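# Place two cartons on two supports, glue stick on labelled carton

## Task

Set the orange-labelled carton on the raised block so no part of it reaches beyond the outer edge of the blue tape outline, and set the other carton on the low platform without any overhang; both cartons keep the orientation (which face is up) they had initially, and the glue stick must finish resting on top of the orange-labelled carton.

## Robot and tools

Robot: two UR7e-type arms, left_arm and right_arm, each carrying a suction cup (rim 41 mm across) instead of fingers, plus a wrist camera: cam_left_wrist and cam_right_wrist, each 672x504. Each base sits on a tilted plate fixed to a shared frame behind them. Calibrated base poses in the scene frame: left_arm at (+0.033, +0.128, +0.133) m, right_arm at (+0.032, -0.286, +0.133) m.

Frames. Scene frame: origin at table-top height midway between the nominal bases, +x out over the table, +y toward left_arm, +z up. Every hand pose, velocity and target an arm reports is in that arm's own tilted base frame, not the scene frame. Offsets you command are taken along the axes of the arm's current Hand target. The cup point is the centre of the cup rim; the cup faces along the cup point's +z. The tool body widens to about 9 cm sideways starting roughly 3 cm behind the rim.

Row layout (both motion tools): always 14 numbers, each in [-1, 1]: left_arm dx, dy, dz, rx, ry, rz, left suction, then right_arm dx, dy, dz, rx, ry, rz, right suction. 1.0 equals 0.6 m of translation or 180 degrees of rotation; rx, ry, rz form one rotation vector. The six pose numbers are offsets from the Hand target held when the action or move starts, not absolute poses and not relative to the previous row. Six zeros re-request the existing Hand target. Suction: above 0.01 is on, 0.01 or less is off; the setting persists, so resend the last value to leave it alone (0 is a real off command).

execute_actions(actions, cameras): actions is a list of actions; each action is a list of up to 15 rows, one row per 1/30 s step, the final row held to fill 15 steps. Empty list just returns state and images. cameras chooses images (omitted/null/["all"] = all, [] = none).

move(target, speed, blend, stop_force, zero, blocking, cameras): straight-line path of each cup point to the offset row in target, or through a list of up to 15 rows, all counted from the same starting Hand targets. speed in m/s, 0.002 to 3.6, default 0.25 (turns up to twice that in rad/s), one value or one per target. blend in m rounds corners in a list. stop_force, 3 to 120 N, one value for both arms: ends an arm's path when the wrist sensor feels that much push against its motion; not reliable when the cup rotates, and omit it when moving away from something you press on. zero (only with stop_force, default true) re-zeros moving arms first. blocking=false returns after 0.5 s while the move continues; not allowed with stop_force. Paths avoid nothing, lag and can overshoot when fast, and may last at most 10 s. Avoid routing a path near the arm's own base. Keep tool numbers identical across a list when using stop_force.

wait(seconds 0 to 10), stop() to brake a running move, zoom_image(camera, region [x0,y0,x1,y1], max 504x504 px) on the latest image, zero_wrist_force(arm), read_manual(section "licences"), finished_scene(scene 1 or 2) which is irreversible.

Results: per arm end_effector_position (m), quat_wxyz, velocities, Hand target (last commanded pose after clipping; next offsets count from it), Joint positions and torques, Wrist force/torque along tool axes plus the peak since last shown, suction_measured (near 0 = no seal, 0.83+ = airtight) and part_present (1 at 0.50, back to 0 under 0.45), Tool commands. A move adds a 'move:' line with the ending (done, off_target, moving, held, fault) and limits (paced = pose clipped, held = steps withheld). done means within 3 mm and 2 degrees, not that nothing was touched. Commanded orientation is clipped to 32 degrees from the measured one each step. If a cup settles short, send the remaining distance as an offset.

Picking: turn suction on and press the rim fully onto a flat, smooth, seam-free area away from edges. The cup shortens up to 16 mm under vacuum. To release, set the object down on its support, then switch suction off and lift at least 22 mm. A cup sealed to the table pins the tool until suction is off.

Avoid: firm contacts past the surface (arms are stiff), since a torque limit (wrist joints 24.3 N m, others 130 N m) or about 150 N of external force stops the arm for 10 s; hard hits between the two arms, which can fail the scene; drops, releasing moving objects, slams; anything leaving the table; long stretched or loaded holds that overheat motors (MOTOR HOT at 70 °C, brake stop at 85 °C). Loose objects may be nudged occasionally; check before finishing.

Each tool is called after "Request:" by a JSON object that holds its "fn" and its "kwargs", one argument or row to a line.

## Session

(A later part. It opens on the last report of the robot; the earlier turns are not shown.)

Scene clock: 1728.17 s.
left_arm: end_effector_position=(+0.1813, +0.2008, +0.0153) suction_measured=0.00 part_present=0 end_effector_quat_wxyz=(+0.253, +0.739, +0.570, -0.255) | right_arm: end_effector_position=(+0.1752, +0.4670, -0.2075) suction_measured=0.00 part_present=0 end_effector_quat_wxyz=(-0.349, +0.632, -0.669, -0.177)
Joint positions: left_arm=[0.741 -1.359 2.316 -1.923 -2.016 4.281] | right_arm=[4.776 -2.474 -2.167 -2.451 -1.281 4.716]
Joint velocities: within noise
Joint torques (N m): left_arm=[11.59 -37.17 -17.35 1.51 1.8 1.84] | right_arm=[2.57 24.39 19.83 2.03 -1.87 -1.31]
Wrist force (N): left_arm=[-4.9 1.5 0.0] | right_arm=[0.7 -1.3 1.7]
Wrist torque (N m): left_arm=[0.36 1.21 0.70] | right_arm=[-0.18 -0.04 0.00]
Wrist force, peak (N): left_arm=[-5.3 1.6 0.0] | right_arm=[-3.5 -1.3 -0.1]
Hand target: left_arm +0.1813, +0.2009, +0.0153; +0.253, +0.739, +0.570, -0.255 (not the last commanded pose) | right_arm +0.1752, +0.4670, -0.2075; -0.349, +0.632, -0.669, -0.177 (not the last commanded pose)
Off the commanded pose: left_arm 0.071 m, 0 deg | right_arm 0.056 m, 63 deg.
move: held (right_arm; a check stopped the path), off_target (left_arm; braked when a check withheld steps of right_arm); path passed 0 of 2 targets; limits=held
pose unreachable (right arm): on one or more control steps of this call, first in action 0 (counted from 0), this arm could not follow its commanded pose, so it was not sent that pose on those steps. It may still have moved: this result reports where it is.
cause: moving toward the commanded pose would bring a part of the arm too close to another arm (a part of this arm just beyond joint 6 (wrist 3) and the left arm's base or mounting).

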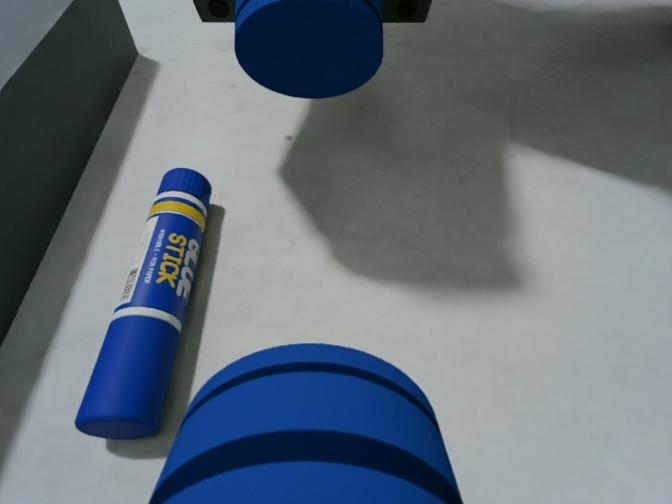

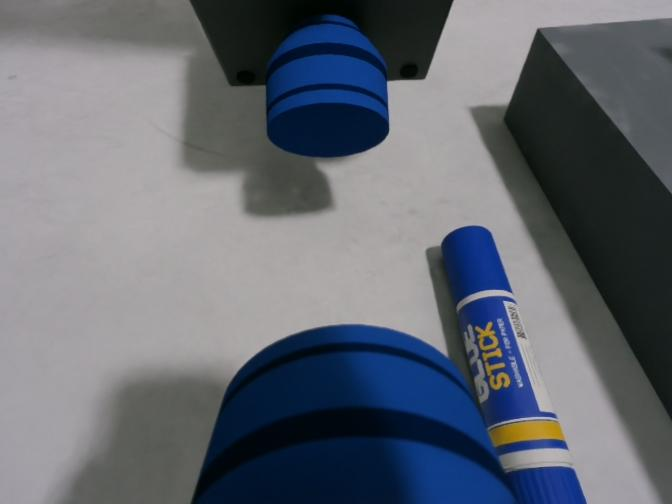

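Request:
{"fn": "move", "kwargs": {
  "target": [
    [-0.01,0,-0.05,0,0,0,0,-0.0423,-0.0802,-0.1007,0,0,0,0],
    [-0.03,0,-0.1,0,0,0,0,-0.0855,-0.092,-0.0502,0,0.17,0,0],
    [-0.045,0,-0.14,0,0,0,0,-0.0932,-0.0655,0.0017,0,0.35,0,0]
  ],
  "speed": 0.12
}}

Scene clock: 1739.97 s.
left_arm: end_effector_position=(+0.1827, +0.2373, +0.0957) suction_measured=0.00 part_present=0 end_effector_quat_wxyz=(+0.253, +0.739, +0.570, -0.255) | right_arm: end_effector_position=(+0.2111, +0.5026, -0.1616) suction_measured=0.00 part_present=0 end_effector_quat_wxyz=(-0.052, -0.632, +0.753, -0.179)
Joint positions: left_arm=[0.801 -1.464 2.14 -1.62 -1.981 4.335] | right_arm=[4.644 -2.806 -1.076 -4.307 -1.399 4.847]
Joint velocities: within noise
Joint torques (N m): left_arm=[11.69 -38.84 -21.58 1.4 1.94 1.55] | right_arm=[7.36 42 29.96 -4.22 -1.98 1.34]
Wrist force (N): left_arm=[-5.0 1.5 -0.1] | right_arm=[0.8 -0.5 2.7]
Wrist torque (N m): left_arm=[0.36 1.23 0.71] | right_arm=[-0.05 -0.18 0.04]
Wrist force, peak (N): left_arm=[-5.3 1.6 0.2] | right_arm=[0.8 -0.6 2.8]
Hand target: left_arm +0.1827, +0.2373, +0.0957; +0.253, +0.739, +0.570, -0.255 | right_arm +0.2111, +0.5026, -0.1616; -0.052, -0.632, +0.753, -0.179
Off the commanded pose: left_arm 0.000 m, 0 deg | right_arm 0.000 m, 0 deg.
move: done

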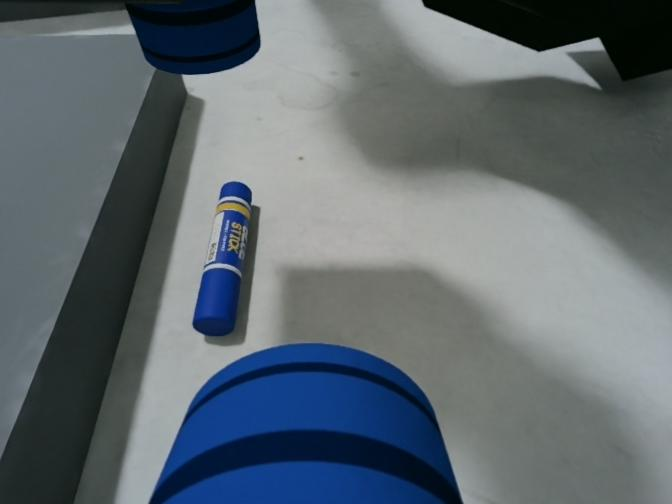

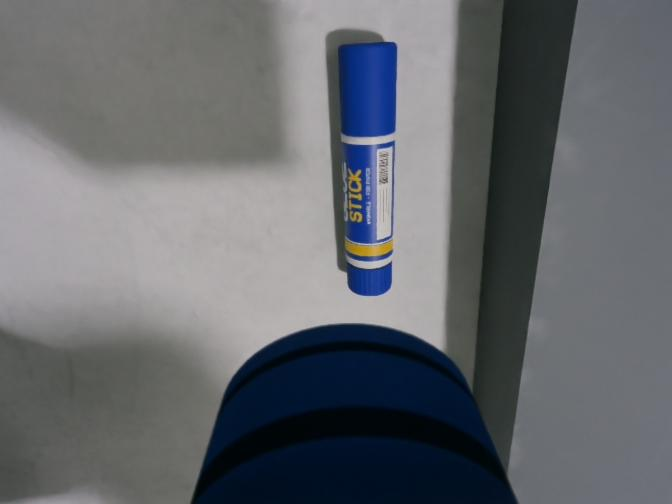

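Request:
{"fn": "move", "kwargs": {
  "target": [0,0,0,0,0,0,0,-0.0026,-0.0148,0.14,0,0,0,0],
  "speed": 0.1
}}

Request:
{"fn": "move", "kwargs": {
  "target": [0,0,0,0,0,0,0,0,0,0.035,0,0,0,0],
  "speed": 0.008,
  "stop_force": 3
}}

Scene clock: 1754.73 s.
left_arm: end_effector_position=(+0.1827, +0.2373, +0.0957) suction_measured=0.00 part_present=0 end_effector_quat_wxyz=(+0.253, +0.739, +0.570, -0.255) | right_arm: end_effector_position=(+0.2324, +0.4747, -0.2382) suction_measured=0.00 part_present=0 end_effector_quat_wxyz=(-0.052, -0.632, +0.753, -0.179)
Joint positions: left_arm=[0.801 -1.464 2.14 -1.62 -1.981 4.335] | right_arm=[4.603 -2.914 -1.085 -4.183 -1.386 4.808]
Joint velocities: within noise
Joint torques (N m): left_arm=[11.67 -38.39 -18.62 1.35 1.77 1.59] | right_arm=[6.06 45.73 27.56 -0.73 2.15 -1.45]
Wrist force (N): left_arm=[-4.9 1.5 0.3] | right_arm=[0.6 -0.4 2.8]
Wrist torque (N m): left_arm=[0.36 1.22 0.71] | right_arm=[-0.04 -0.11 0.05]
Wrist force, peak (N): left_arm=[-5.3 1.6 0.3] | right_arm=[0.8 -0.6 3.4]
Hand target: left_arm +0.1827, +0.2373, +0.0957; +0.253, +0.739, +0.570, -0.255 | right_arm +0.2325, +0.4747, -0.2384; -0.052, -0.632, +0.753, -0.179
Off the commanded pose: left_arm 0.000 m, 0 deg | right_arm 0.000 m, 0 deg.
move: done

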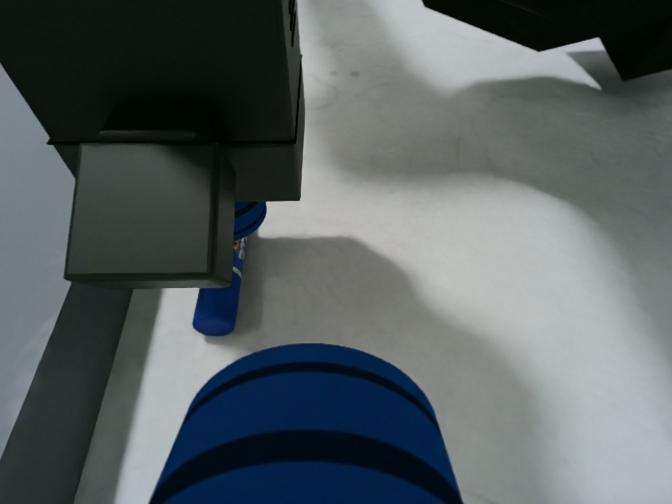

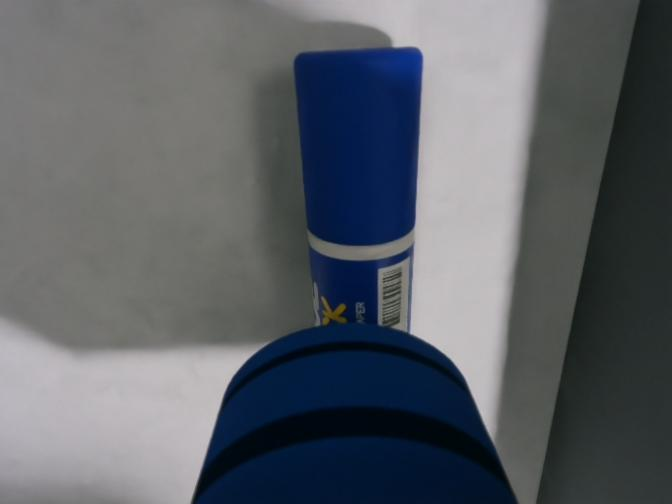

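Scene clock: 1757.80 s.
left_arm: end_effector_position=(+0.1827, +0.2373, +0.0957) suction_measured=0.00 part_present=0 end_effector_quat_wxyz=(+0.253, +0.739, +0.570, -0.255) | right_arm: end_effector_position=(+0.2347, +0.4697, -0.2521) suction_measured=0.00 part_present=0 end_effector_quat_wxyz=(-0.052, -0.632, +0.753, -0.179)
Joint positions: left_arm=[0.801 -1.464 2.14 -1.62 -1.981 4.335] | right_arm=[4.598 -2.935 -1.084 -4.162 -1.384 4.804]
Joint velocities: within noise
Joint torques (N m): left_arm=[11.02 -37.02 -17.44 1.26 1.75 1.51] | right_arm=[22.75 58.42 16.08 -3.8 -0.28 1.49]
Wrist force (N): left_arm=[-5.1 1.3 0.2] | right_arm=[0.9 -0.7 1.5]
Wrist torque (N m): left_arm=[0.33 1.24 0.72] | right_arm=[-0.08 -0.14 0.05]
Wrist force, peak (N): left_arm=[-5.3 1.6 0.3] | right_arm=[0.7 -0.3 3.0]
Hand target: left_arm +0.1827, +0.2373, +0.0957; +0.253, +0.739, +0.570, -0.255 | right_arm +0.2347, +0.4697, -0.2521; -0.052, -0.632, +0.753, -0.179 (not the last commanded pose)
Off the commanded pose: left_arm 0.000 m, 0 deg | right_arm 0.006 m, 0 deg.
move: held (right_arm; a check stopped the path); limits=held
pose unreachable (right arm): on one or more control steps of this call, first in action 0 (counted from 0), this arm could not follow its commanded pose, so it was not sent that pose on those steps. It may still have moved: this result reports where it is.
cause: moving toward the commanded pose would bring a part of the arm too close to another arm (a part of this arm just beyond joint 3 (elbow) and a part of the left arm just beyond its joint 1 (shoulder pan), along the way the arms are being sent, or toward where that arm still pushes).

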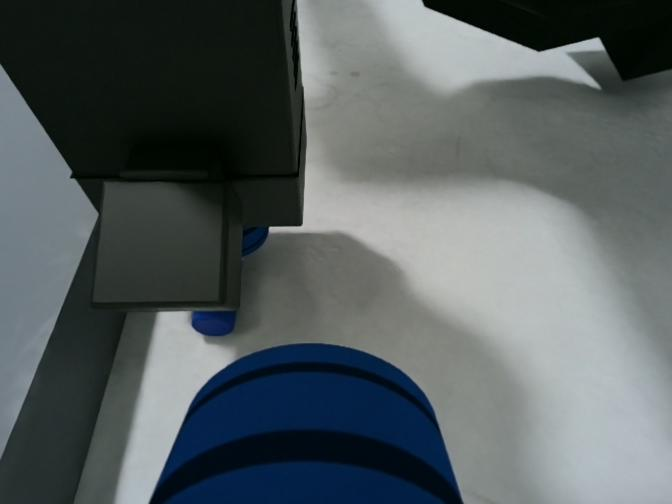

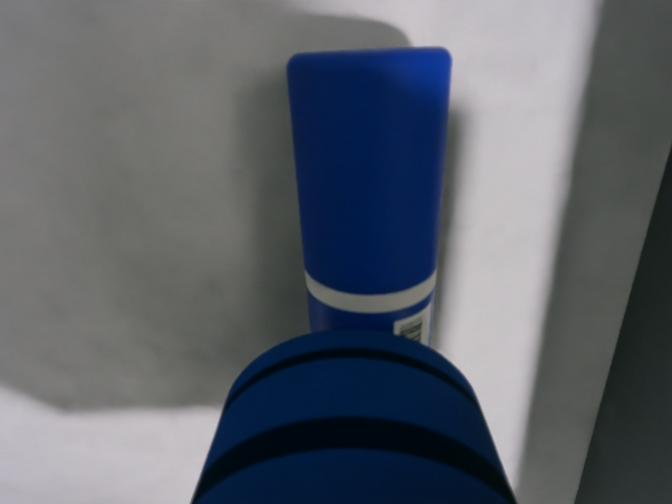

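Request:
{"fn": "move", "kwargs": {
  "target": [0,0,0,0,0,0,0,0.0328,-0.0058,0,0,0,0,0],
  "speed": 0.06,
  "cameras": []
}}

Request:
{"fn": "move", "kwargs": {
  "target": [0,0,0,0,0,0,0,0,0,0.025,0,0,0,0],
  "speed": 0.008,
  "stop_force": 3
}}

Scene clock: 1769.50 s.
left_arm: end_effector_position=(+0.1827, +0.2373, +0.0957) suction_measured=0.00 part_present=0 end_effector_quat_wxyz=(+0.253, +0.739, +0.570, -0.255) | right_arm: end_effector_position=(+0.2346, +0.4692, -0.2519) suction_measured=0.00 part_present=0 end_effector_quat_wxyz=(-0.052, -0.632, +0.753, -0.179)
Joint positions: left_arm=[0.801 -1.464 2.14 -1.62 -1.981 4.335] | right_arm=[4.598 -2.934 -1.086 -4.161 -1.384 4.804]
Joint velocities: within noise
Joint torques (N m): left_arm=[11.96 -36.92 -15.81 1.36 1.62 1.37] | right_arm=[13.45 44.52 27.25 -3.88 -0.95 -0.94]
Wrist force (N): left_arm=[-5.2 1.5 0.3] | right_arm=[0.9 -0.5 1.7]
Wrist torque (N m): left_arm=[0.36 1.26 0.71] | right_arm=[-0.05 -0.13 0.05]
Wrist force, peak (N): left_arm=[-5.2 1.6 0.1] | right_arm=[1.1 -0.3 1.9]
Hand target: left_arm +0.1827, +0.2373, +0.0957; +0.253, +0.739, +0.570, -0.255 | right_arm +0.2346, +0.4693, -0.2519; -0.052, -0.632, +0.753, -0.179 (not the last commanded pose)
Off the commanded pose: left_arm 0.000 m, 0 deg | right_arm 0.019 m, 0 deg.
move: held (right_arm; a check stopped the path); limits=held
pose unreachable (right arm): on one or more control steps of this call, first in action 0 (counted from 0), this arm could not follow its commanded pose, so it was not sent that pose on those steps. It may still have moved: this result reports where it is.
cause: moving toward the commanded pose would bring a part of the arm too close to another arm (a part of this arm just beyond joint 3 (elbow) and a part of the left arm just beyond its joint 1 (shoulder pan), at the place that arm is still heading or pushing toward).
No camera images: "cameras" was empty.

Scene clock: 1770.57 s.
left_arm: end_effector_position=(+0.1827, +0.2373, +0.0957) suction_measured=0.00 part_present=0 end_effector_quat_wxyz=(+0.253, +0.739, +0.570, -0.255) | right_arm: end_effector_position=(+0.2346, +0.4691, -0.2521) suction_measured=0.00 part_present=0 end_effector_quat_wxyz=(-0.052, -0.632, +0.753, -0.179)
Joint positions: left_arm=[0.801 -1.464 2.14 -1.62 -1.981 4.335] | right_arm=[4.598 -2.934 -1.086 -4.161 -1.384 4.804]
Joint velocities: within noise
Joint torques (N m): left_arm=[11.44 -36.29 -15.28 1.37 1.63 1.44] | right_arm=[18.32 58.46 15.2 -3.84 -0.27 1.31]
Wrist force (N): left_arm=[-5.1 1.4 0.1] | right_arm=[1.0 -0.4 1.7]
Wrist torque (N m): left_arm=[0.35 1.23 0.71] | right_arm=[-0.04 -0.15 0.05]
Wrist force, peak (N): left_arm=[-5.3 1.6 0.0] | right_arm=[1.0 -0.3 1.7]
Hand target: left_arm +0.1827, +0.2373, +0.0957; +0.253, +0.739, +0.570, -0.255 | right_arm +0.2346, +0.4691, -0.2521; -0.052, -0.632, +0.753, -0.179 (not the last commanded pose)
Off the commanded pose: left_arm 0.000 m, 0 deg | right_arm 0.015 m, 0 deg.
move: held (right_arm; a check stopped the path); limits=held
pose unreachable (right arm): on one or more control steps of this call, first in action 0 (counted from 0), this arm could not follow its commanded pose, so it was not sent that pose on those steps. It may still have moved: this result reports where it is.
cause: moving toward the commanded pose would bring a part of the arm too close to another arm (a part of this arm just beyond joint 3 (elbow) and a part of the left arm just beyond its joint 1 (shoulder pan), along the way the arms are being sent, or toward where that arm still pushes).

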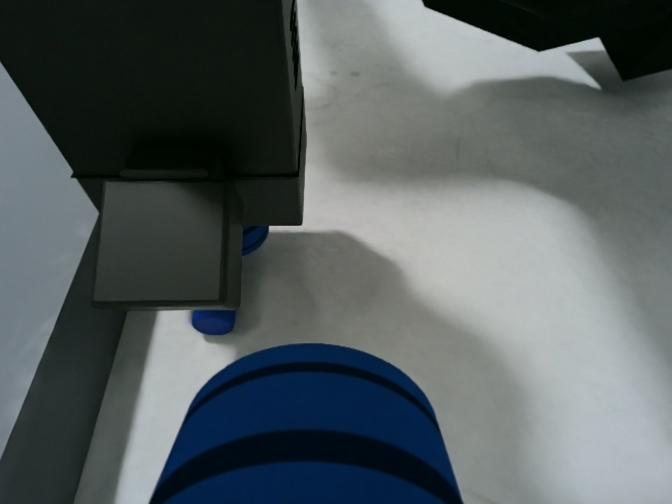

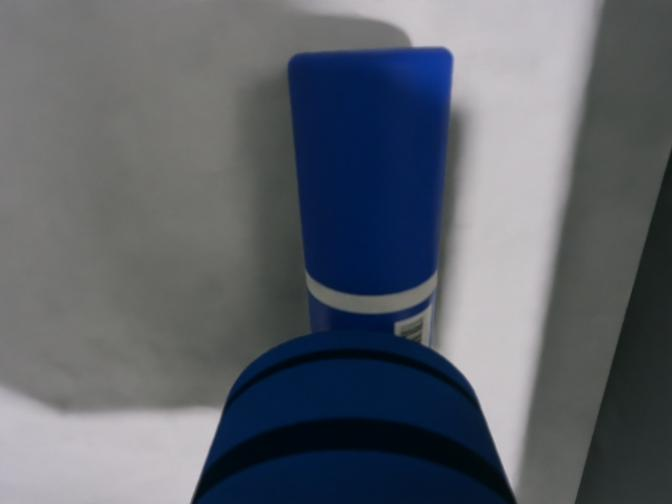

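Request:
{"fn": "move", "kwargs": {
  "target": [
    [0,0,0,0,0,0,0,0,0,-0.1667,0,0,0,0],
    [0,0,0,0,0,0,0,0.5336,-0.3,-0.6317,0,0,0,0]
  ],
  "speed": [0.1,0.25],
  "blend": 0.03,
  "cameras": ["cam_left_wrist"]
}}

Scene clock: 1790.93 s.
left_arm: end_effector_position=(+0.1827, +0.2373, +0.0957) suction_measured=0.00 part_present=0 end_effector_quat_wxyz=(+0.253, +0.739, +0.570, -0.255) | right_arm: end_effector_position=(+0.2897, +0.2732, +0.2346) suction_measured=0.00 part_present=0 end_effector_quat_wxyz=(-0.052, -0.632, +0.753, -0.179)
Joint positions: left_arm=[0.801 -1.464 2.14 -1.62 -1.981 4.335] | right_arm=[4.406 -1.907 -1.559 -4.675 -1.326 4.616]
Joint velocities: within noise
Joint torques (N m): left_arm=[10.91 -34.02 -12.73 1.39 1.59 1.49] | right_arm=[5.22 24.72 31.22 -3.55 2.07 -1.4]
Wrist force (N): left_arm=[-5.1 1.4 0.3] | right_arm=[0.9 -0.3 2.6]
Wrist torque (N m): left_arm=[0.35 1.23 0.71] | right_arm=[-0.03 -0.19 0.07]
Wrist force, peak (N): left_arm=[-5.4 1.5 0.0] | right_arm=[1.4 -0.7 3.0]
Hand target: left_arm +0.1827, +0.2373, +0.0957; +0.253, +0.739, +0.570, -0.255 | right_arm +0.2898, +0.2731, +0.2348; -0.052, -0.632, +0.753, -0.179
Off the commanded pose: left_arm 0.000 m, 0 deg | right_arm 0.000 m, 0 deg.
move: done
Images, in order (width x height): cam_left_wrist 672x504.

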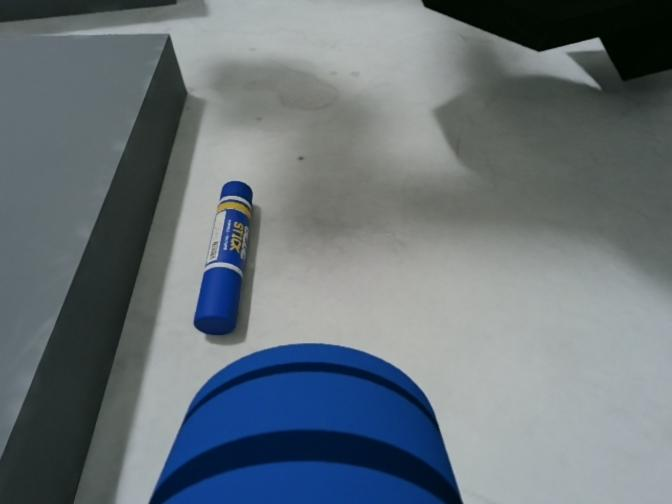

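Request:
{"fn": "move", "kwargs": {
  "target": [
    [0,0,0,0,0,0,0,0.0189,-0.1947,-0.0488,0.1549,0.0151,0,0],
    [0,0,0,0,0,0,0,0.0334,-0.3439,-0.1837,0.3097,0.0301,0,0],
    [0,0,0,0,0,0,0,0.0401,-0.4125,-0.3731,0.4646,0.0452,0,0],
    [0,0,0,0,0,0,0,0.0376,-0.3873,-0.566,0.6139,0.0597,0,0]
  ],
  "speed": 0.25,
  "blend": 0.02,
  "cameras": []
}}

Scene clock: 1806.53 s.
left_arm: end_effector_position=(+0.1827, +0.2373, +0.0957) suction_measured=0.00 part_present=0 end_effector_quat_wxyz=(+0.253, +0.739, +0.570, -0.255) | right_arm: end_effector_position=(+0.4601, +0.3339, +0.6050) suction_measured=0.00 part_present=0 end_effector_quat_wxyz=(-0.429, +0.386, -0.275, +0.769)
Joint positions: left_arm=[0.801 -1.464 2.14 -1.62 -1.981 4.335] | right_arm=[4.405 -1.907 -1.557 -4.677 0.612 4.616]
Joint velocities: within noise
Joint torques (N m): left_arm=[9.87 -33.05 -9.07 1.32 1.41 1.34] | right_arm=[4.42 13.45 30.31 -3.9 3.56 1.32]
Wrist force (N): left_arm=[-4.9 1.5 0.2] | right_arm=[-2.0 0.2 2.8]
Wrist torque (N m): left_arm=[0.35 1.22 0.71] | right_arm=[-0.07 0.13 0.01]
Wrist force, peak (N): left_arm=[-5.5 1.5 -0.1] | right_arm=[-1.1 0.4 3.4]
Hand target: left_arm +0.1827, +0.2373, +0.0957; +0.253, +0.739, +0.570, -0.255 | right_arm +0.4601, +0.3339, +0.6051; -0.429, +0.386, -0.275, +0.769
Off the commanded pose: left_arm 0.000 m, 0 deg | right_arm 0.000 m, 0 deg.
move: done
No camera images: "cameras" was empty.

Request:
{"fn": "move", "kwargs": {
  "target": [
    [0,0,0,0,0,0,0,-0.1435,0.0233,-0.0258,0.0109,-0.1144,-0.1637,0],
    [0,0,0,0,0,0,0,-0.2395,0.1125,-0.0945,0.0219,-0.2287,-0.3274,0],
    [0,0,0,0,0,0,0,-0.2513,0.233,-0.1793,0.0328,-0.3431,-0.4911,0],
    [0,0,0,0,0,0,0,-0.1747,0.3387,-0.2482,0.0438,-0.4574,-0.6548,0],
    [0,0,0,0,0,0,0,-0.0507,0.3878,-0.2743,0.0538,-0.5621,-0.8046,0]
  ],
  "speed": 0.25,
  "blend": 0.02,
  "cameras": ["cam_right_wrist"]
}}

Scene clock: 1820.10 s.
left_arm: end_effector_position=(+0.1827, +0.2373, +0.0957) suction_measured=0.00 part_present=0 end_effector_quat_wxyz=(+0.253, +0.739, +0.570, -0.255) | right_arm: end_effector_position=(+0.4387, +0.2634, +0.3278) suction_measured=0.00 part_present=0 end_effector_quat_wxyz=(+0.486, +0.495, +0.598, +0.401)
Joint positions: left_arm=[0.801 -1.464 2.14 -1.62 -1.981 4.335] | right_arm=[4.496 -1.455 -2.468 -6.283 0.297 3.71]
Joint velocities: within noise
Joint torques (N m): left_arm=[9.98 -31.4 -5.15 1.29 1.28 1.43] | right_arm=[14.82 -3.52 9.86 0.4 -2.41 -0.93]
Wrist force (N): left_arm=[-5.0 1.8 0.1] | right_arm=[1.0 -0.9 2.6]
Wrist torque (N m): left_arm=[0.41 1.22 0.71] | right_arm=[0.06 -0.28 0.13]
Wrist force, peak (N): left_arm=[-5.3 1.8 0.3] | right_arm=[-2.1 0.4 3.4]
Hand target: left_arm +0.1827, +0.2373, +0.0957; +0.253, +0.739, +0.570, -0.255 | right_arm +0.4379, +0.2636, +0.3281; +0.441, +0.648, +0.596, +0.172
Off the commanded pose: left_arm 0.000 m, 0 deg | right_arm 0.001 m, 33 deg; orientation clipped.
joint sent to its limit (right arm) — joint 4 (wrist 1), lower limit. The joint targets are off in orientation, not in position.
move: off_target (right_arm); limits=paced
Images, in order (width x height): cam_right_wrist 672x504.

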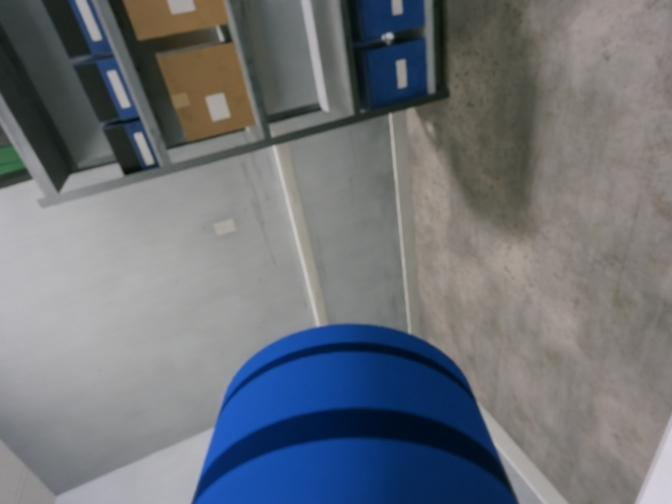

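Request:
{"fn": "move", "kwargs": {
  "target": [
    [0,0,0,0,0,0,0,0.1268,0.0442,-0.0207,-0.0105,0.1038,0.1505,0],
    [0,0,0,0,0,0,0,0.2107,0.1473,-0.0847,-0.022,0.2171,0.3148,0],
    [0,0,0,0,0,0,0,0.2073,0.2692,-0.1677,-0.0335,0.3303,0.479,0],
    [0,0,0,0,0,0,0,0.118,0.3632,-0.2383,-0.045,0.4436,0.6432,0],
    [0,0,0,0,0,0,0,-0.023,0.3933,-0.2692,-0.0563,0.5555,0.8056,0]
  ],
  "speed": 0.25,
  "blend": 0.02,
  "cameras": []
}}

Scene clock: 1843.77 s.
left_arm: end_effector_position=(+0.1827, +0.2373, +0.0957) suction_measured=0.00 part_present=0 end_effector_quat_wxyz=(+0.253, +0.739, +0.570, -0.255) | right_arm: end_effector_position=(+0.4601, +0.3339, +0.6048) suction_measured=0.00 part_present=0 end_effector_quat_wxyz=(-0.428, +0.387, -0.273, +0.769)
Joint positions: left_arm=[0.801 -1.464 2.14 -1.62 -1.981 4.335] | right_arm=[4.405 -1.906 -1.561 -4.68 0.613 4.618]
Joint velocities: within noise
Joint torques (N m): left_arm=[10.28 -31.52 -2 1.31 1.05 1.25] | right_arm=[20.45 13.99 28.01 -0.59 -0.27 -1.44]
Wrist force (N): left_arm=[-5.1 1.5 0.2] | right_arm=[-1.8 0.2 2.9]
Wrist torque (N m): left_arm=[0.36 1.25 0.71] | right_arm=[-0.07 0.11 0.01]
Wrist force, peak (N): left_arm=[-5.3 1.6 0.3] | right_arm=[-1.9 0.3 3.5]
Hand target: left_arm +0.1827, +0.2373, +0.0957; +0.253, +0.739, +0.570, -0.255 | right_arm +0.4600, +0.3338, +0.6048; -0.428, +0.387, -0.274, +0.769
Off the commanded pose: left_arm 0.000 m, 0 deg | right_arm 0.000 m, 0 deg.
move: done
No camera images: "cameras" was empty.

Request:
{"fn": "move", "kwargs": {
  "target": [
    [0,0,0,0,0,0,0,0.135,0.05,-0.0258,-0.0108,0.1132,0.1621,0],
    [0,0,0,0,0,0,0,0.2122,0.154,-0.0932,-0.0217,0.2264,0.3241,0],
    [0,0,0,0,0,0,0,0.2032,0.2732,-0.1772,-0.0324,0.3391,0.4854,0],
    [0,0,0,0,0,0,0,0.1108,0.363,-0.2463,-0.0433,0.4523,0.6474,0],
    [0,0,0,0,0,0,0,-0.0298,0.3898,-0.2743,-0.0541,0.5655,0.8095,0]
  ],
  "speed": 0.25,
  "blend": 0.02,
  "cameras": ["cam_right_wrist"]
}}

Scene clock: 1859.37 s.
left_arm: end_effector_position=(+0.1827, +0.2373, +0.0957) suction_measured=0.00 part_present=0 end_effector_quat_wxyz=(+0.253, +0.739, +0.570, -0.255) | right_arm: end_effector_position=(+0.4341, +0.2510, +0.3317) suction_measured=0.00 part_present=0 end_effector_quat_wxyz=(+0.460, +0.634, +0.608, +0.131)
Joint positions: left_arm=[0.801 -1.464 2.14 -1.62 -1.981 4.335] | right_arm=[4.405 -1.427 -1.93 -1.682 0.611 4.616]
Joint velocities: within noise
Joint torques (N m): left_arm=[10.16 -32.22 -1.87 1.1 0.89 1.07] | right_arm=[0.83 12.26 13.28 3.87 -2.71 -1.13]
Wrist force (N): left_arm=[-5.1 1.3 0.2] | right_arm=[1.4 -1.0 2.1]
Wrist torque (N m): left_arm=[0.34 1.24 0.72] | right_arm=[-0.01 -0.26 0.08]
Wrist force, peak (N): left_arm=[-5.3 1.6 0.3] | right_arm=[-1.8 0.5 3.0]
Hand target: left_arm +0.1827, +0.2373, +0.0957; +0.253, +0.739, +0.570, -0.255 | right_arm +0.4341, +0.2511, +0.3317; +0.460, +0.634, +0.608, +0.131
Off the commanded pose: left_arm 0.000 m, 0 deg | right_arm 0.000 m, 0 deg.
move: done
Images, in order (width x height): cam_right_wrist 672x504.

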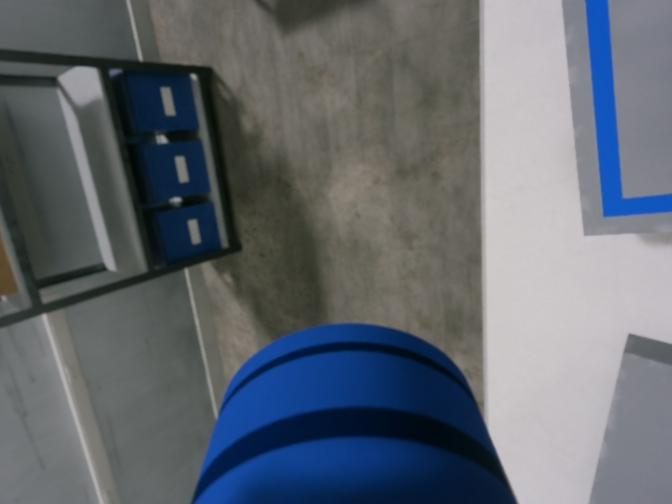

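Request:
{"fn": "move", "kwargs": {
  "target": [0,0,0,0,0,0,0,0.654,-0.357,-0.0368,0.2217,0.0519,-0.0468,0],
  "speed": 0.25,
  "cameras": ["cam_right_wrist"]
}}

Scene clock: 1870.47 s.
left_arm: end_effector_position=(+0.1827, +0.2373, +0.0957) suction_measured=0.00 part_present=0 end_effector_quat_wxyz=(+0.253, +0.739, +0.570, -0.255) | right_arm: end_effector_position=(+0.3670, +0.5752, +0.0306) suction_measured=0.00 part_present=0 end_effector_quat_wxyz=(+0.174, +0.694, +0.695, -0.067)
Joint positions: left_arm=[0.801 -1.464 2.14 -1.62 -1.981 4.335] | right_arm=[4.43 -2.304 -1.334 -1.368 1.332 4.464]
Joint velocities: within noise
Joint torques (N m): left_arm=[9.27 -32.14 -2.35 1.01 0.79 1.05] | right_arm=[9.04 33.66 33.36 0.63 2.17 -1.01]
Wrist force (N): left_arm=[-5.1 1.5 0.2] | right_arm=[0.8 -0.1 2.7]
Wrist torque (N m): left_arm=[0.37 1.23 0.71] | right_arm=[-0.01 -0.18 0.03]
Wrist force, peak (N): left_arm=[-5.3 1.6 0.3] | right_arm=[2.2 -0.5 3.0]
Hand target: left_arm +0.1827, +0.2373, +0.0957; +0.253, +0.739, +0.570, -0.255 | right_arm +0.3671, +0.5753, +0.0305; +0.174, +0.694, +0.695, -0.067
Off the commanded pose: left_arm 0.000 m, 0 deg | right_arm 0.000 m, 0 deg.
move: done
Images, in order (width x height): cam_right_wrist 672x504.

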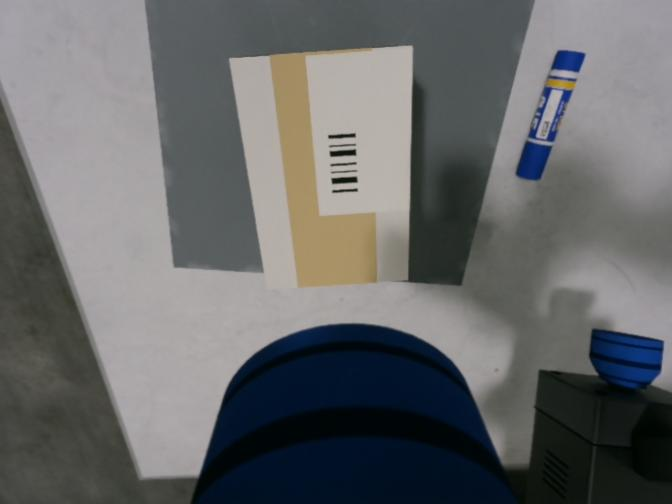

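Request:
{"fn": "move", "kwargs": {
  "target": [0,0,0,0,0,0,0,0.02,0.006,0.25,0,0,0,1],
  "speed": 0.15,
  "cameras": []
}}

Request:
{"fn": "move", "kwargs": {
  "target": [0,0,0,0,0,0,0,0,0,0.06,0,0,0,1],
  "speed": 0.009,
  "stop_force": 5,
  "cameras": []
}}

Request:
{"fn": "wait", "kwargs": {
  "seconds": 1,
  "cameras": ["cam_right_wrist"]
}}

Scene clock: 1889.50 s.
left_arm: end_effector_position=(+0.1827, +0.2373, +0.0957) suction_measured=0.00 part_present=0 end_effector_quat_wxyz=(+0.253, +0.739, +0.570, -0.255) | right_arm: end_effector_position=(+0.3932, +0.5364, -0.1123) suction_measured=0.00 part_present=0 end_effector_quat_wxyz=(+0.174, +0.694, +0.695, -0.067)
Joint positions: left_arm=[0.801 -1.464 2.14 -1.62 -1.981 4.335] | right_arm=[4.379 -2.468 -1.469 -1.056 1.318 4.413]
Joint velocities: within noise
Joint torques (N m): left_arm=[8.93 -32.59 -1.52 1.09 0.78 1.16] | right_arm=[9.81 40.52 9.9 3.79 -1.85 -1.36]
Wrist force (N): left_arm=[-5.1 1.5 0.3] | right_arm=[0.9 -0.3 2.4]
Wrist torque (N m): left_arm=[0.37 1.24 0.71] | right_arm=[-0.03 -0.18 0.04]
Wrist force, peak (N): left_arm=[-5.3 1.4 0.3] | right_arm=[0.9 -0.2 3.6]
Hand target: left_arm +0.1827, +0.2373, +0.0957; +0.253, +0.739, +0.570, -0.255 | right_arm +0.3932, +0.5363, -0.1125; +0.174, +0.694, +0.695, -0.067
Off the commanded pose: left_arm 0.000 m, 0 deg | right_arm 0.000 m, 0 deg.
move: done
No camera images: "cameras" was empty.

Scene clock: 1894.57 s.
left_arm: end_effector_position=(+0.1827, +0.2373, +0.0957) suction_measured=0.00 part_present=0 end_effector_quat_wxyz=(+0.253, +0.739, +0.570, -0.255) | right_arm: end_effector_position=(+0.3980, +0.5256, -0.1422) suction_measured=1.00 part_present=1 end_effector_quat_wxyz=(+0.174, +0.694, +0.695, -0.067)
Joint positions: left_arm=[0.801 -1.464 2.14 -1.62 -1.981 4.335] | right_arm=[4.367 -2.509 -1.489 -0.992 1.314 4.402]
Joint velocities: within noise
Joint torques (N m): left_arm=[8.53 -31.92 -1.86 1.15 0.67 1.02] | right_arm=[25.17 49.69 30.64 1.33 0.52 1.5]
Wrist force (N): left_arm=[-4.9 1.5 -0.1] | right_arm=[-2.1 -2.0 -1.3]
Wrist torque (N m): left_arm=[0.35 1.21 0.72] | right_arm=[-0.10 -0.05 0.04]
Wrist force, peak (N): left_arm=[-5.4 1.6 0.2] | right_arm=[-6.7 -3.1 -11.4]
Hand target: left_arm +0.1827, +0.2373, +0.0957; +0.253, +0.739, +0.570, -0.255 | right_arm +0.3980, +0.5257, -0.1422; +0.174, +0.694, +0.695, -0.067 (not the last commanded pose)
Off the commanded pose: left_arm 0.000 m, 0 deg | right_arm 0.004 m, 0 deg.
move: contact (right_arm)
No camera images: "cameras" was empty.

Scene clock: 1895.57 s.
left_arm: end_effector_position=(+0.1827, +0.2373, +0.0957) suction_measured=0.00 part_present=0 end_effector_quat_wxyz=(+0.253, +0.739, +0.570, -0.255) | right_arm: end_effector_position=(+0.3980, +0.5257, -0.1422) suction_measured=1.00 part_present=1 end_effector_quat_wxyz=(+0.174, +0.694, +0.695, -0.067)
Joint positions: left_arm=[0.801 -1.464 2.14 -1.62 -1.981 4.335] | right_arm=[4.367 -2.509 -1.489 -0.992 1.314 4.402]
Joint velocities: within noise
Joint torques (N m): left_arm=[8.01 -32.08 -1.74 1.15 0.68 1.01] | right_arm=[25.49 49.38 31.18 2.1 1.9 1.39]
Wrist force (N): left_arm=[-5.1 1.3 0.2] | right_arm=[-2.1 -2.1 -1.2]
Wrist torque (N m): left_arm=[0.33 1.24 0.71] | right_arm=[-0.12 -0.03 0.04]
Wrist force, peak (N): left_arm=[-5.3 1.6 0.2] | right_arm=[-2.3 -2.1 -1.3]
Hand target: left_arm +0.1827, +0.2373, +0.0957; +0.253, +0.739, +0.570, -0.255 | right_arm +0.3980, +0.5257, -0.1422; +0.174, +0.694, +0.695, -0.067 (not the last commanded pose)
Tool commands: left_gripper/suction=+0.0 right_gripper/suction=+1.0
Off the commanded pose: left_arm 0.000 m, 0 deg | right_arm 0.004 m, 0 deg.
wait: 1.00 s; at rest by 0.17 s
Images, in order (width x height): cam_right_wrist 672x504.

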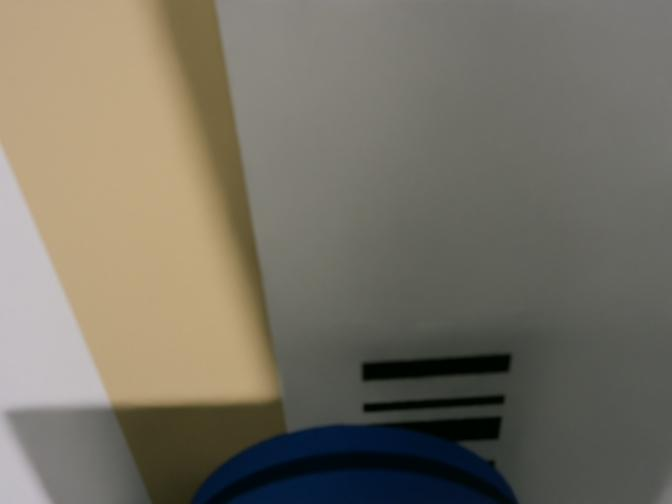

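Request:
{"fn": "move", "kwargs": {
  "target": [
    [0,0,0,0,0,0,0,0,0,-0.2333,0,0,0,1],
    [0,0,0,0,0,0,0,-0.2283,-0.3413,-0.2333,0,0,0.0589,1],
    [0,0,0,0,0,0,0,-0.2283,-0.3413,0.03,0,0,0.0589,1]
  ],
  "speed": [0.12,0.2,0.12],
  "blend": [0.02,0.02,0]
}}

Scene clock: 1902.90 s.
left_arm: end_effector_position=(+0.1827, +0.2373, +0.0957) suction_measured=0.00 part_present=0 end_effector_quat_wxyz=(+0.253, +0.739, +0.570, -0.255) | right_arm: end_effector_position=(+0.1949, +0.3851, -0.1431) suction_measured=1.00 part_present=1 end_effector_quat_wxyz=(+0.180, +0.755, +0.628, -0.051)
Joint positions: left_arm=[0.801 -1.464 2.14 -1.62 -1.981 4.335] | right_arm=[4.661 -2.24 -2.165 -0.646 1.404 4.873]
Joint velocities: within noise
Joint torques (N m): left_arm=[7.61 -32.35 -1.83 1.07 0.56 0.96] | right_arm=[3.99 22.92 5.05 4.31 -2.03 -1.31]
Wrist force (N): left_arm=[-5.1 1.7 0.3] | right_arm=[1.2 -0.3 7.1]
Wrist torque (N m): left_arm=[0.38 1.24 0.71] | right_arm=[-0.03 -0.24 0.03]
Wrist force, peak (N): left_arm=[-5.4 1.6 0.3] | right_arm=[1.1 -0.5 8.3]
Hand target: left_arm +0.1827, +0.2373, +0.0957; +0.253, +0.739, +0.570, -0.255 | right_arm +0.1949, +0.3850, -0.1433; +0.180, +0.755, +0.628, -0.051
Off the commanded pose: left_arm 0.000 m, 0 deg | right_arm 0.000 m, 0 deg.
move: done

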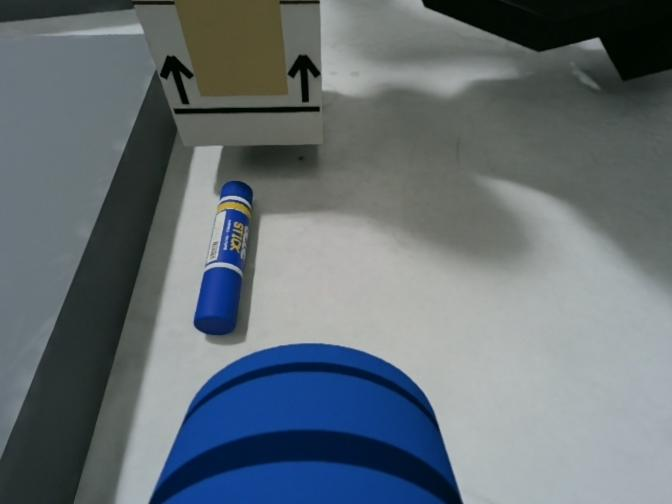

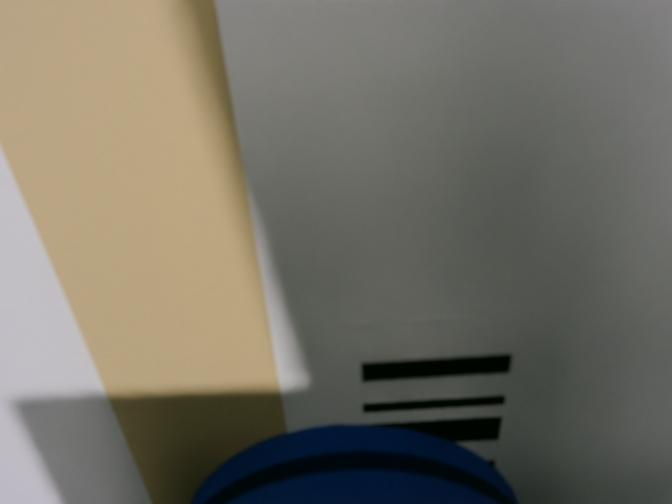

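Request:
{"fn": "move", "kwargs": {
  "target": [
    [0,0,0,0,0,0,0,0,0,-0.045,0,0,0,1],
    [0,0,0,0,0,0,0,0.225,0,-0.045,0,0,0,1],
    [0,0,0,0,0,0,0,0.225,0,0.005,0,0,0,1]
  ],
  "speed": 0.1,
  "blend": [0.01,0.01,0],
  "cameras": ["cam_left_wrist"]
}}

Scene clock: 1930.50 s.
left_arm: end_effector_position=(+0.1827, +0.2373, +0.0957) suction_measured=0.00 part_present=0 end_effector_quat_wxyz=(+0.253, +0.739, +0.570, -0.255) | right_arm: end_effector_position=(+0.2165, +0.5087, -0.1564) suction_measured=1.00 part_present=1 end_effector_quat_wxyz=(+0.180, +0.755, +0.628, -0.051)
Joint positions: left_arm=[0.801 -1.464 2.14 -1.62 -1.981 4.335] | right_arm=[4.636 -2.404 -1.786 -0.856 1.396 4.849]
Joint velocities: within noise
Joint torques (N m): left_arm=[6.91 -33 -1.95 1.02 0.4 0.91] | right_arm=[21.14 53.63 7.86 4.23 2.13 1.5]
Wrist force (N): left_arm=[-5.0 1.5 0.3] | right_arm=[1.0 -0.4 7.2]
Wrist torque (N m): left_arm=[0.36 1.22 0.71] | right_arm=[-0.04 -0.22 0.03]
Wrist force, peak (N): left_arm=[-5.4 1.7 0.4] | right_arm=[4.2 -0.5 9.3]
Hand target: left_arm +0.1827, +0.2373, +0.0957; +0.253, +0.739, +0.570, -0.255 | right_arm +0.2164, +0.5087, -0.1563; +0.180, +0.755, +0.628, -0.051 (not the last commanded pose)
Off the commanded pose: left_arm 0.000 m, 0 deg | right_arm 0.031 m, 0 deg.
move: held (right_arm; a check stopped the path); path passed 1 of 3 targets; limits=held
pose unreachable (right arm): on one or more control steps of this call, first in action 0 (counted from 0), this arm could not follow its commanded pose, so it was not sent that pose on those steps. It may still have moved: this result reports where it is.
cause: moving toward the commanded pose would bring a part of the arm too close to another arm (a part of this arm just beyond joint 3 (elbow) and a part of the left arm just beyond its joint 1 (shoulder pan)).
Images, in order (width x height): cam_left_wrist 672x504.

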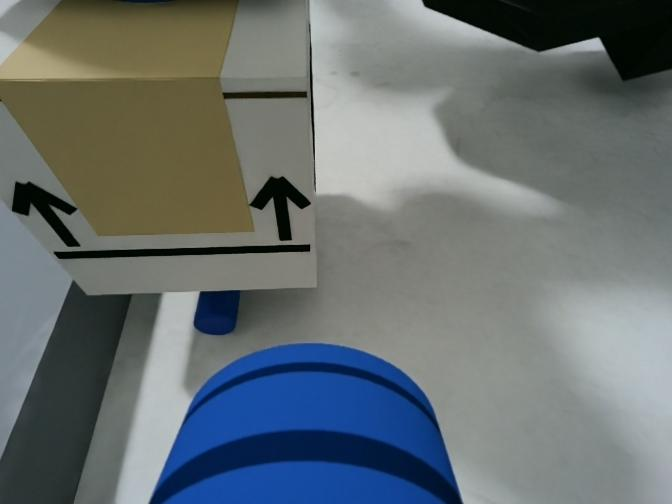

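Request:
{"fn": "move", "kwargs": {
  "target": [
    [0,0,0,0,0,0,0,-0.02,0,0,0,0,0,1],
    [0,0,0,0,0,0,0,-0.02,0,0.045,0,0,0,1]
  ],
  "speed": 0.06,
  "cameras": []
}}

Request:
{"fn": "move", "kwargs": {
  "target": [0,0,0,0,0,0,0,0,0,0.03,0,0,0,1],
  "speed": 0.006,
  "stop_force": 3,
  "cameras": ["cam_left_wrist"]
}}

Scene clock: 1934.63 s.
left_arm: end_effector_position=(+0.1827, +0.2373, +0.0957) suction_measured=0.00 part_present=0 end_effector_quat_wxyz=(+0.253, +0.739, +0.570, -0.255) | right_arm: end_effector_position=(+0.2147, +0.4988, -0.1552) suction_measured=1.00 part_present=1 end_effector_quat_wxyz=(+0.180, +0.755, +0.628, -0.051)
Joint positions: left_arm=[0.801 -1.464 2.14 -1.62 -1.981 4.335] | right_arm=[4.637 -2.389 -1.819 -0.839 1.396 4.85]
Joint velocities: within noise
Joint torques (N m): left_arm=[7.73 -32.69 -1.93 0.92 0.52 0.9] | right_arm=[19.9 46.2 33.4 1.04 0.46 0.52]
Wrist force (N): left_arm=[-5.0 1.5 0.3] | right_arm=[0.9 -0.2 7.1]
Wrist torque (N m): left_arm=[0.36 1.23 0.71] | right_arm=[-0.02 -0.20 0.03]
Wrist force, peak (N): left_arm=[-5.4 1.5 0.3] | right_arm=[-0.2 -0.5 9.6]
Hand target: left_arm +0.1827, +0.2373, +0.0957; +0.253, +0.739, +0.570, -0.255 | right_arm +0.2146, +0.4989, -0.1551; +0.180, +0.755, +0.628, -0.051 (not the last commanded pose)
Off the commanded pose: left_arm 0.000 m, 0 deg | right_arm 0.025 m, 0 deg.
move: held (right_arm; a check stopped the path); path passed 1 of 2 targets; limits=held
pose unreachable (right arm): on one or more control steps of this call, first in action 0 (counted from 0), this arm could not follow its commanded pose, so it was not sent that pose on those steps. It may still have moved: this result reports where it is.
cause: moving toward the commanded pose would bring a part of the arm too close to another arm (a part of this arm just beyond joint 3 (elbow) and a part of the left arm just beyond its joint 1 (shoulder pan)).
No camera images: "cameras" was empty.

Scene clock: 1936.93 s.
left_arm: end_effector_position=(+0.1827, +0.2373, +0.0957) suction_measured=0.00 part_present=0 end_effector_quat_wxyz=(+0.253, +0.739, +0.570, -0.255) | right_arm: end_effector_position=(+0.2154, +0.4972, -0.1598) suction_measured=1.00 part_present=1 end_effector_quat_wxyz=(+0.180, +0.755, +0.628, -0.051)
Joint positions: left_arm=[0.801 -1.464 2.14 -1.62 -1.981 4.335] | right_arm=[4.636 -2.397 -1.821 -0.828 1.396 4.849]
Joint velocities: within noise
Joint torques (N m): left_arm=[7.81 -32.98 -1.48 0.98 0.43 0.9] | right_arm=[21.65 47.46 31.49 1.25 0.17 1.48]
Wrist force (N): left_arm=[-4.9 1.6 0.1] | right_arm=[1.1 -0.3 7.1]
Wrist torque (N m): left_arm=[0.38 1.22 0.71] | right_arm=[-0.04 -0.23 0.03]
Wrist force, peak (N): left_arm=[-5.4 1.7 0.1] | right_arm=[1.0 -0.5 7.4]
Hand target: left_arm +0.1827, +0.2373, +0.0957; +0.253, +0.739, +0.570, -0.255 | right_arm +0.2154, +0.4972, -0.1598; +0.180, +0.755, +0.628, -0.051 (not the last commanded pose)
Off the commanded pose: left_arm 0.000 m, 0 deg | right_arm 0.013 m, 0 deg.
move: held (right_arm; a check stopped the path); limits=held
pose unreachable (right arm): on one or more control steps of this call, first in action 0 (counted from 0), this arm could not follow its commanded pose, so it was not sent that pose on those steps. It may still have moved: this result reports where it is.
cause: moving toward the commanded pose would bring a part of the arm too close to another arm (a part of this arm just beyond joint 3 (elbow) and a part of the left arm just beyond its joint 1 (shoulder pan), where that arm would come to rest).
Images, in order (width x height): cam_left_wrist 672x504.

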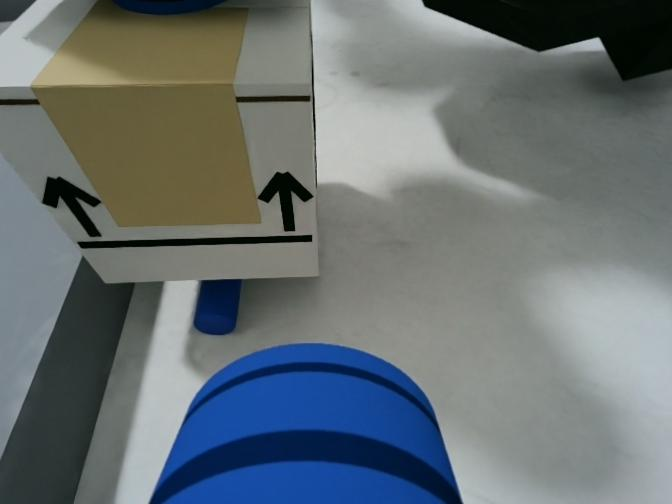

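Request:
{"fn": "move", "kwargs": {
  "target": [
    [0,0,0,0,0,0,0,-0.0917,0,0,0,0,0,1],
    [0,0,0,0,0,0,0,-0.0917,0,0.035,0,0,0,1]
  ],
  "speed": 0.06,
  "cameras": []
}}

Request:
{"fn": "move", "kwargs": {
  "target": [0,0,0,0,0,0,0,0,0,0.03,0,0,0,1],
  "speed": 0.006,
  "stop_force": 3,
  "cameras": ["cam_left_wrist"]
}}

Scene clock: 1946.33 s.
left_arm: end_effector_position=(+0.1827, +0.2373, +0.0957) suction_measured=0.00 part_present=0 end_effector_quat_wxyz=(+0.253, +0.739, +0.570, -0.255) | right_arm: end_effector_position=(+0.2072, +0.4390, -0.1626) suction_measured=1.00 part_present=1 end_effector_quat_wxyz=(+0.180, +0.755, +0.628, -0.051)
Joint positions: left_arm=[0.801 -1.464 2.14 -1.62 -1.981 4.335] | right_arm=[4.643 -2.341 -1.998 -0.708 1.398 4.856]
Joint velocities: within noise
Joint torques (N m): left_arm=[6.72 -32.38 -1.92 0.85 0.33 0.95] | right_arm=[5.4 26.77 7.23 4.66 -1.86 -1.43]
Wrist force (N): left_arm=[-5.1 1.4 0.1] | right_arm=[1.0 -0.4 7.0]
Wrist torque (N m): left_arm=[0.35 1.24 0.71] | right_arm=[-0.06 -0.20 0.02]
Wrist force, peak (N): left_arm=[-5.3 1.8 0.1] | right_arm=[0.8 -0.4 7.7]
Hand target: left_arm +0.1827, +0.2373, +0.0957; +0.253, +0.739, +0.570, -0.255 | right_arm +0.2072, +0.4390, -0.1627; +0.180, +0.755, +0.628, -0.051
Off the commanded pose: left_arm 0.000 m, 0 deg | right_arm 0.000 m, 0 deg.
move: done
No camera images: "cameras" was empty.

Scene clock: 1948.97 s.
left_arm: end_effector_position=(+0.1827, +0.2373, +0.0957) suction_measured=0.00 part_present=0 end_effector_quat_wxyz=(+0.253, +0.739, +0.570, -0.255) | right_arm: end_effector_position=(+0.2086, +0.4358, -0.1713) suction_measured=1.00 part_present=1 end_effector_quat_wxyz=(+0.180, +0.755, +0.628, -0.051)
Joint positions: left_arm=[0.801 -1.464 2.14 -1.62 -1.981 4.335] | right_arm=[4.64 -2.36 -2.002 -0.685 1.397 4.853]
Joint velocities: within noise
Joint torques (N m): left_arm=[7.27 -33.27 -2.11 1.04 0.47 0.84] | right_arm=[18.71 43.09 23.34 0.92 -0.14 1.36]
Wrist force (N): left_arm=[-5.0 1.4 0.4] | right_arm=[1.2 -0.5 5.8]
Wrist torque (N m): left_arm=[0.35 1.22 0.71] | right_arm=[-0.07 -0.11 0.03]
Wrist force, peak (N): left_arm=[-5.3 1.5 0.3] | right_arm=[1.2 -0.2 7.3]
Hand target: left_arm +0.1827, +0.2373, +0.0957; +0.253, +0.739, +0.570, -0.255 | right_arm +0.2086, +0.4359, -0.1713; +0.180, +0.755, +0.628, -0.051 (not the last commanded pose)
Off the commanded pose: left_arm 0.000 m, 0 deg | right_arm 0.009 m, 0 deg.
move: contact (right_arm)
Images, in order (width x height): cam_left_wrist 672x504.

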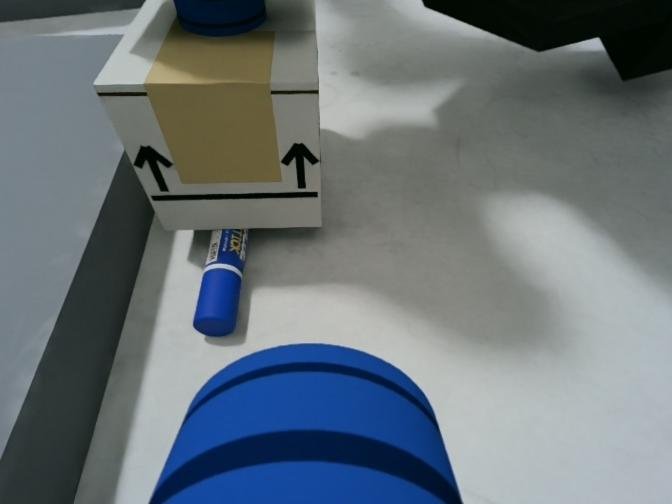

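Request:
{"fn": "move", "kwargs": {
  "target": [0,0,0,0,0,0,0,0,-0.0833,0,0,0,0,1],
  "speed": 0.03,
  "cameras": ["cam_left_wrist"]
}}

Scene clock: 1953.20 s.
left_arm: end_effector_position=(+0.1827, +0.2373, +0.0957) suction_measured=0.00 part_present=0 end_effector_quat_wxyz=(+0.253, +0.739, +0.570, -0.255) | right_arm: end_effector_position=(+0.1604, +0.4432, -0.1817) suction_measured=1.00 part_present=1 end_effector_quat_wxyz=(+0.180, +0.755, +0.628, -0.051)
Joint positions: left_arm=[0.801 -1.464 2.14 -1.62 -1.981 4.335] | right_arm=[4.732 -2.377 -2.014 -0.669 1.428 4.94]
Joint velocities: within noise
Joint torques (N m): left_arm=[7.15 -32.82 -1.49 0.93 0.31 0.89] | right_arm=[20.48 29.78 6.27 4.45 2.56 2.14]
Wrist force (N): left_arm=[-5.1 1.8 0.3] | right_arm=[0.6 -0.3 6.1]
Wrist torque (N m): left_arm=[0.40 1.24 0.71] | right_arm=[-0.05 -0.15 0.03]
Wrist force, peak (N): left_arm=[-5.4 1.5 0.3] | right_arm=[1.1 -0.2 6.7]
Hand target: left_arm +0.1827, +0.2373, +0.0957; +0.253, +0.739, +0.570, -0.255 | right_arm +0.1602, +0.4432, -0.1817; +0.180, +0.755, +0.628, -0.051
Off the commanded pose: left_arm 0.000 m, 0 deg | right_arm 0.000 m, 0 deg.
move: done
Images, in order (width x height): cam_left_wrist 672x504.

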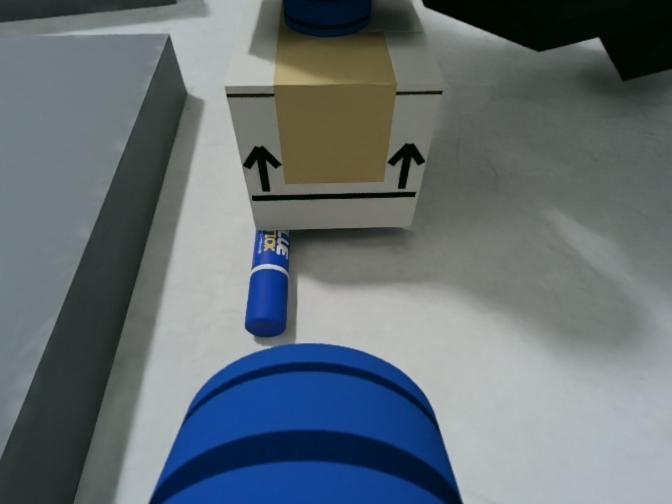

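Request:
{"fn": "move", "kwargs": {
  "target": [
    [0,0,0,0,0,0,0,0,0,-0.025,0,0,0,1],
    [0,0,0,0,0,0,0,-0.0967,0.0517,-0.025,0,0,0,1],
    [0,0,0,0,0,0,0,-0.0967,0.0517,0.031,0,0,0,1]
  ],
  "speed": [0.03,0.06,0.04],
  "cameras": ["cam_left_wrist"]
}}

Scene clock: 1961.47 s.
left_arm: end_effector_position=(+0.1827, +0.2373, +0.0957) suction_measured=0.00 part_present=0 end_effector_quat_wxyz=(+0.253, +0.739, +0.570, -0.255) | right_arm: end_effector_position=(+0.1811, +0.3785, -0.1749) suction_measured=1.00 part_present=1 end_effector_quat_wxyz=(+0.180, +0.755, +0.628, -0.051)
Joint positions: left_arm=[0.801 -1.464 2.14 -1.62 -1.981 4.335] | right_arm=[4.69 -2.318 -2.183 -0.554 1.413 4.9]
Joint velocities: within noise
Joint torques (N m): left_arm=[6.77 -33.01 -2.14 0.88 0.18 0.71] | right_arm=[2.89 24.64 3.63 4.39 -1.94 -1.3]
Wrist force (N): left_arm=[-5.0 1.6 0.0] | right_arm=[1.1 -0.1 7.1]
Wrist torque (N m): left_arm=[0.38 1.22 0.71] | right_arm=[0.01 -0.23 0.03]
Wrist force, peak (N): left_arm=[-5.3 1.5 0.4] | right_arm=[1.0 -0.2 7.4]
Hand target: left_arm +0.1827, +0.2373, +0.0957; +0.253, +0.739, +0.570, -0.255 | right_arm +0.1811, +0.3784, -0.1750; +0.180, +0.755, +0.628, -0.051
Off the commanded pose: left_arm 0.000 m, 0 deg | right_arm 0.000 m, 0 deg.
move: done
Images, in order (width x height): cam_left_wrist 672x504.

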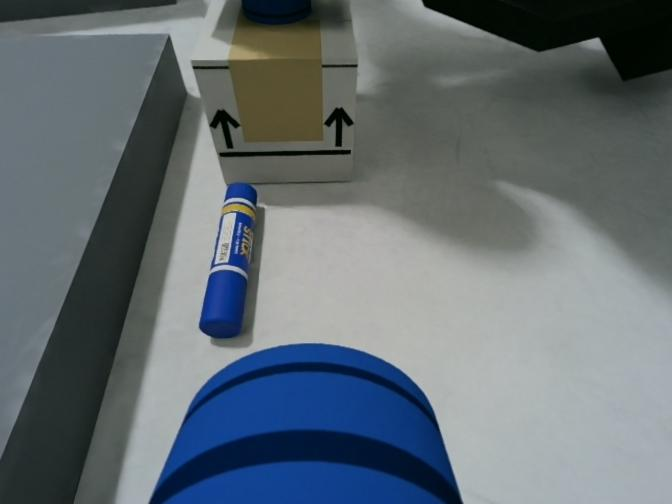

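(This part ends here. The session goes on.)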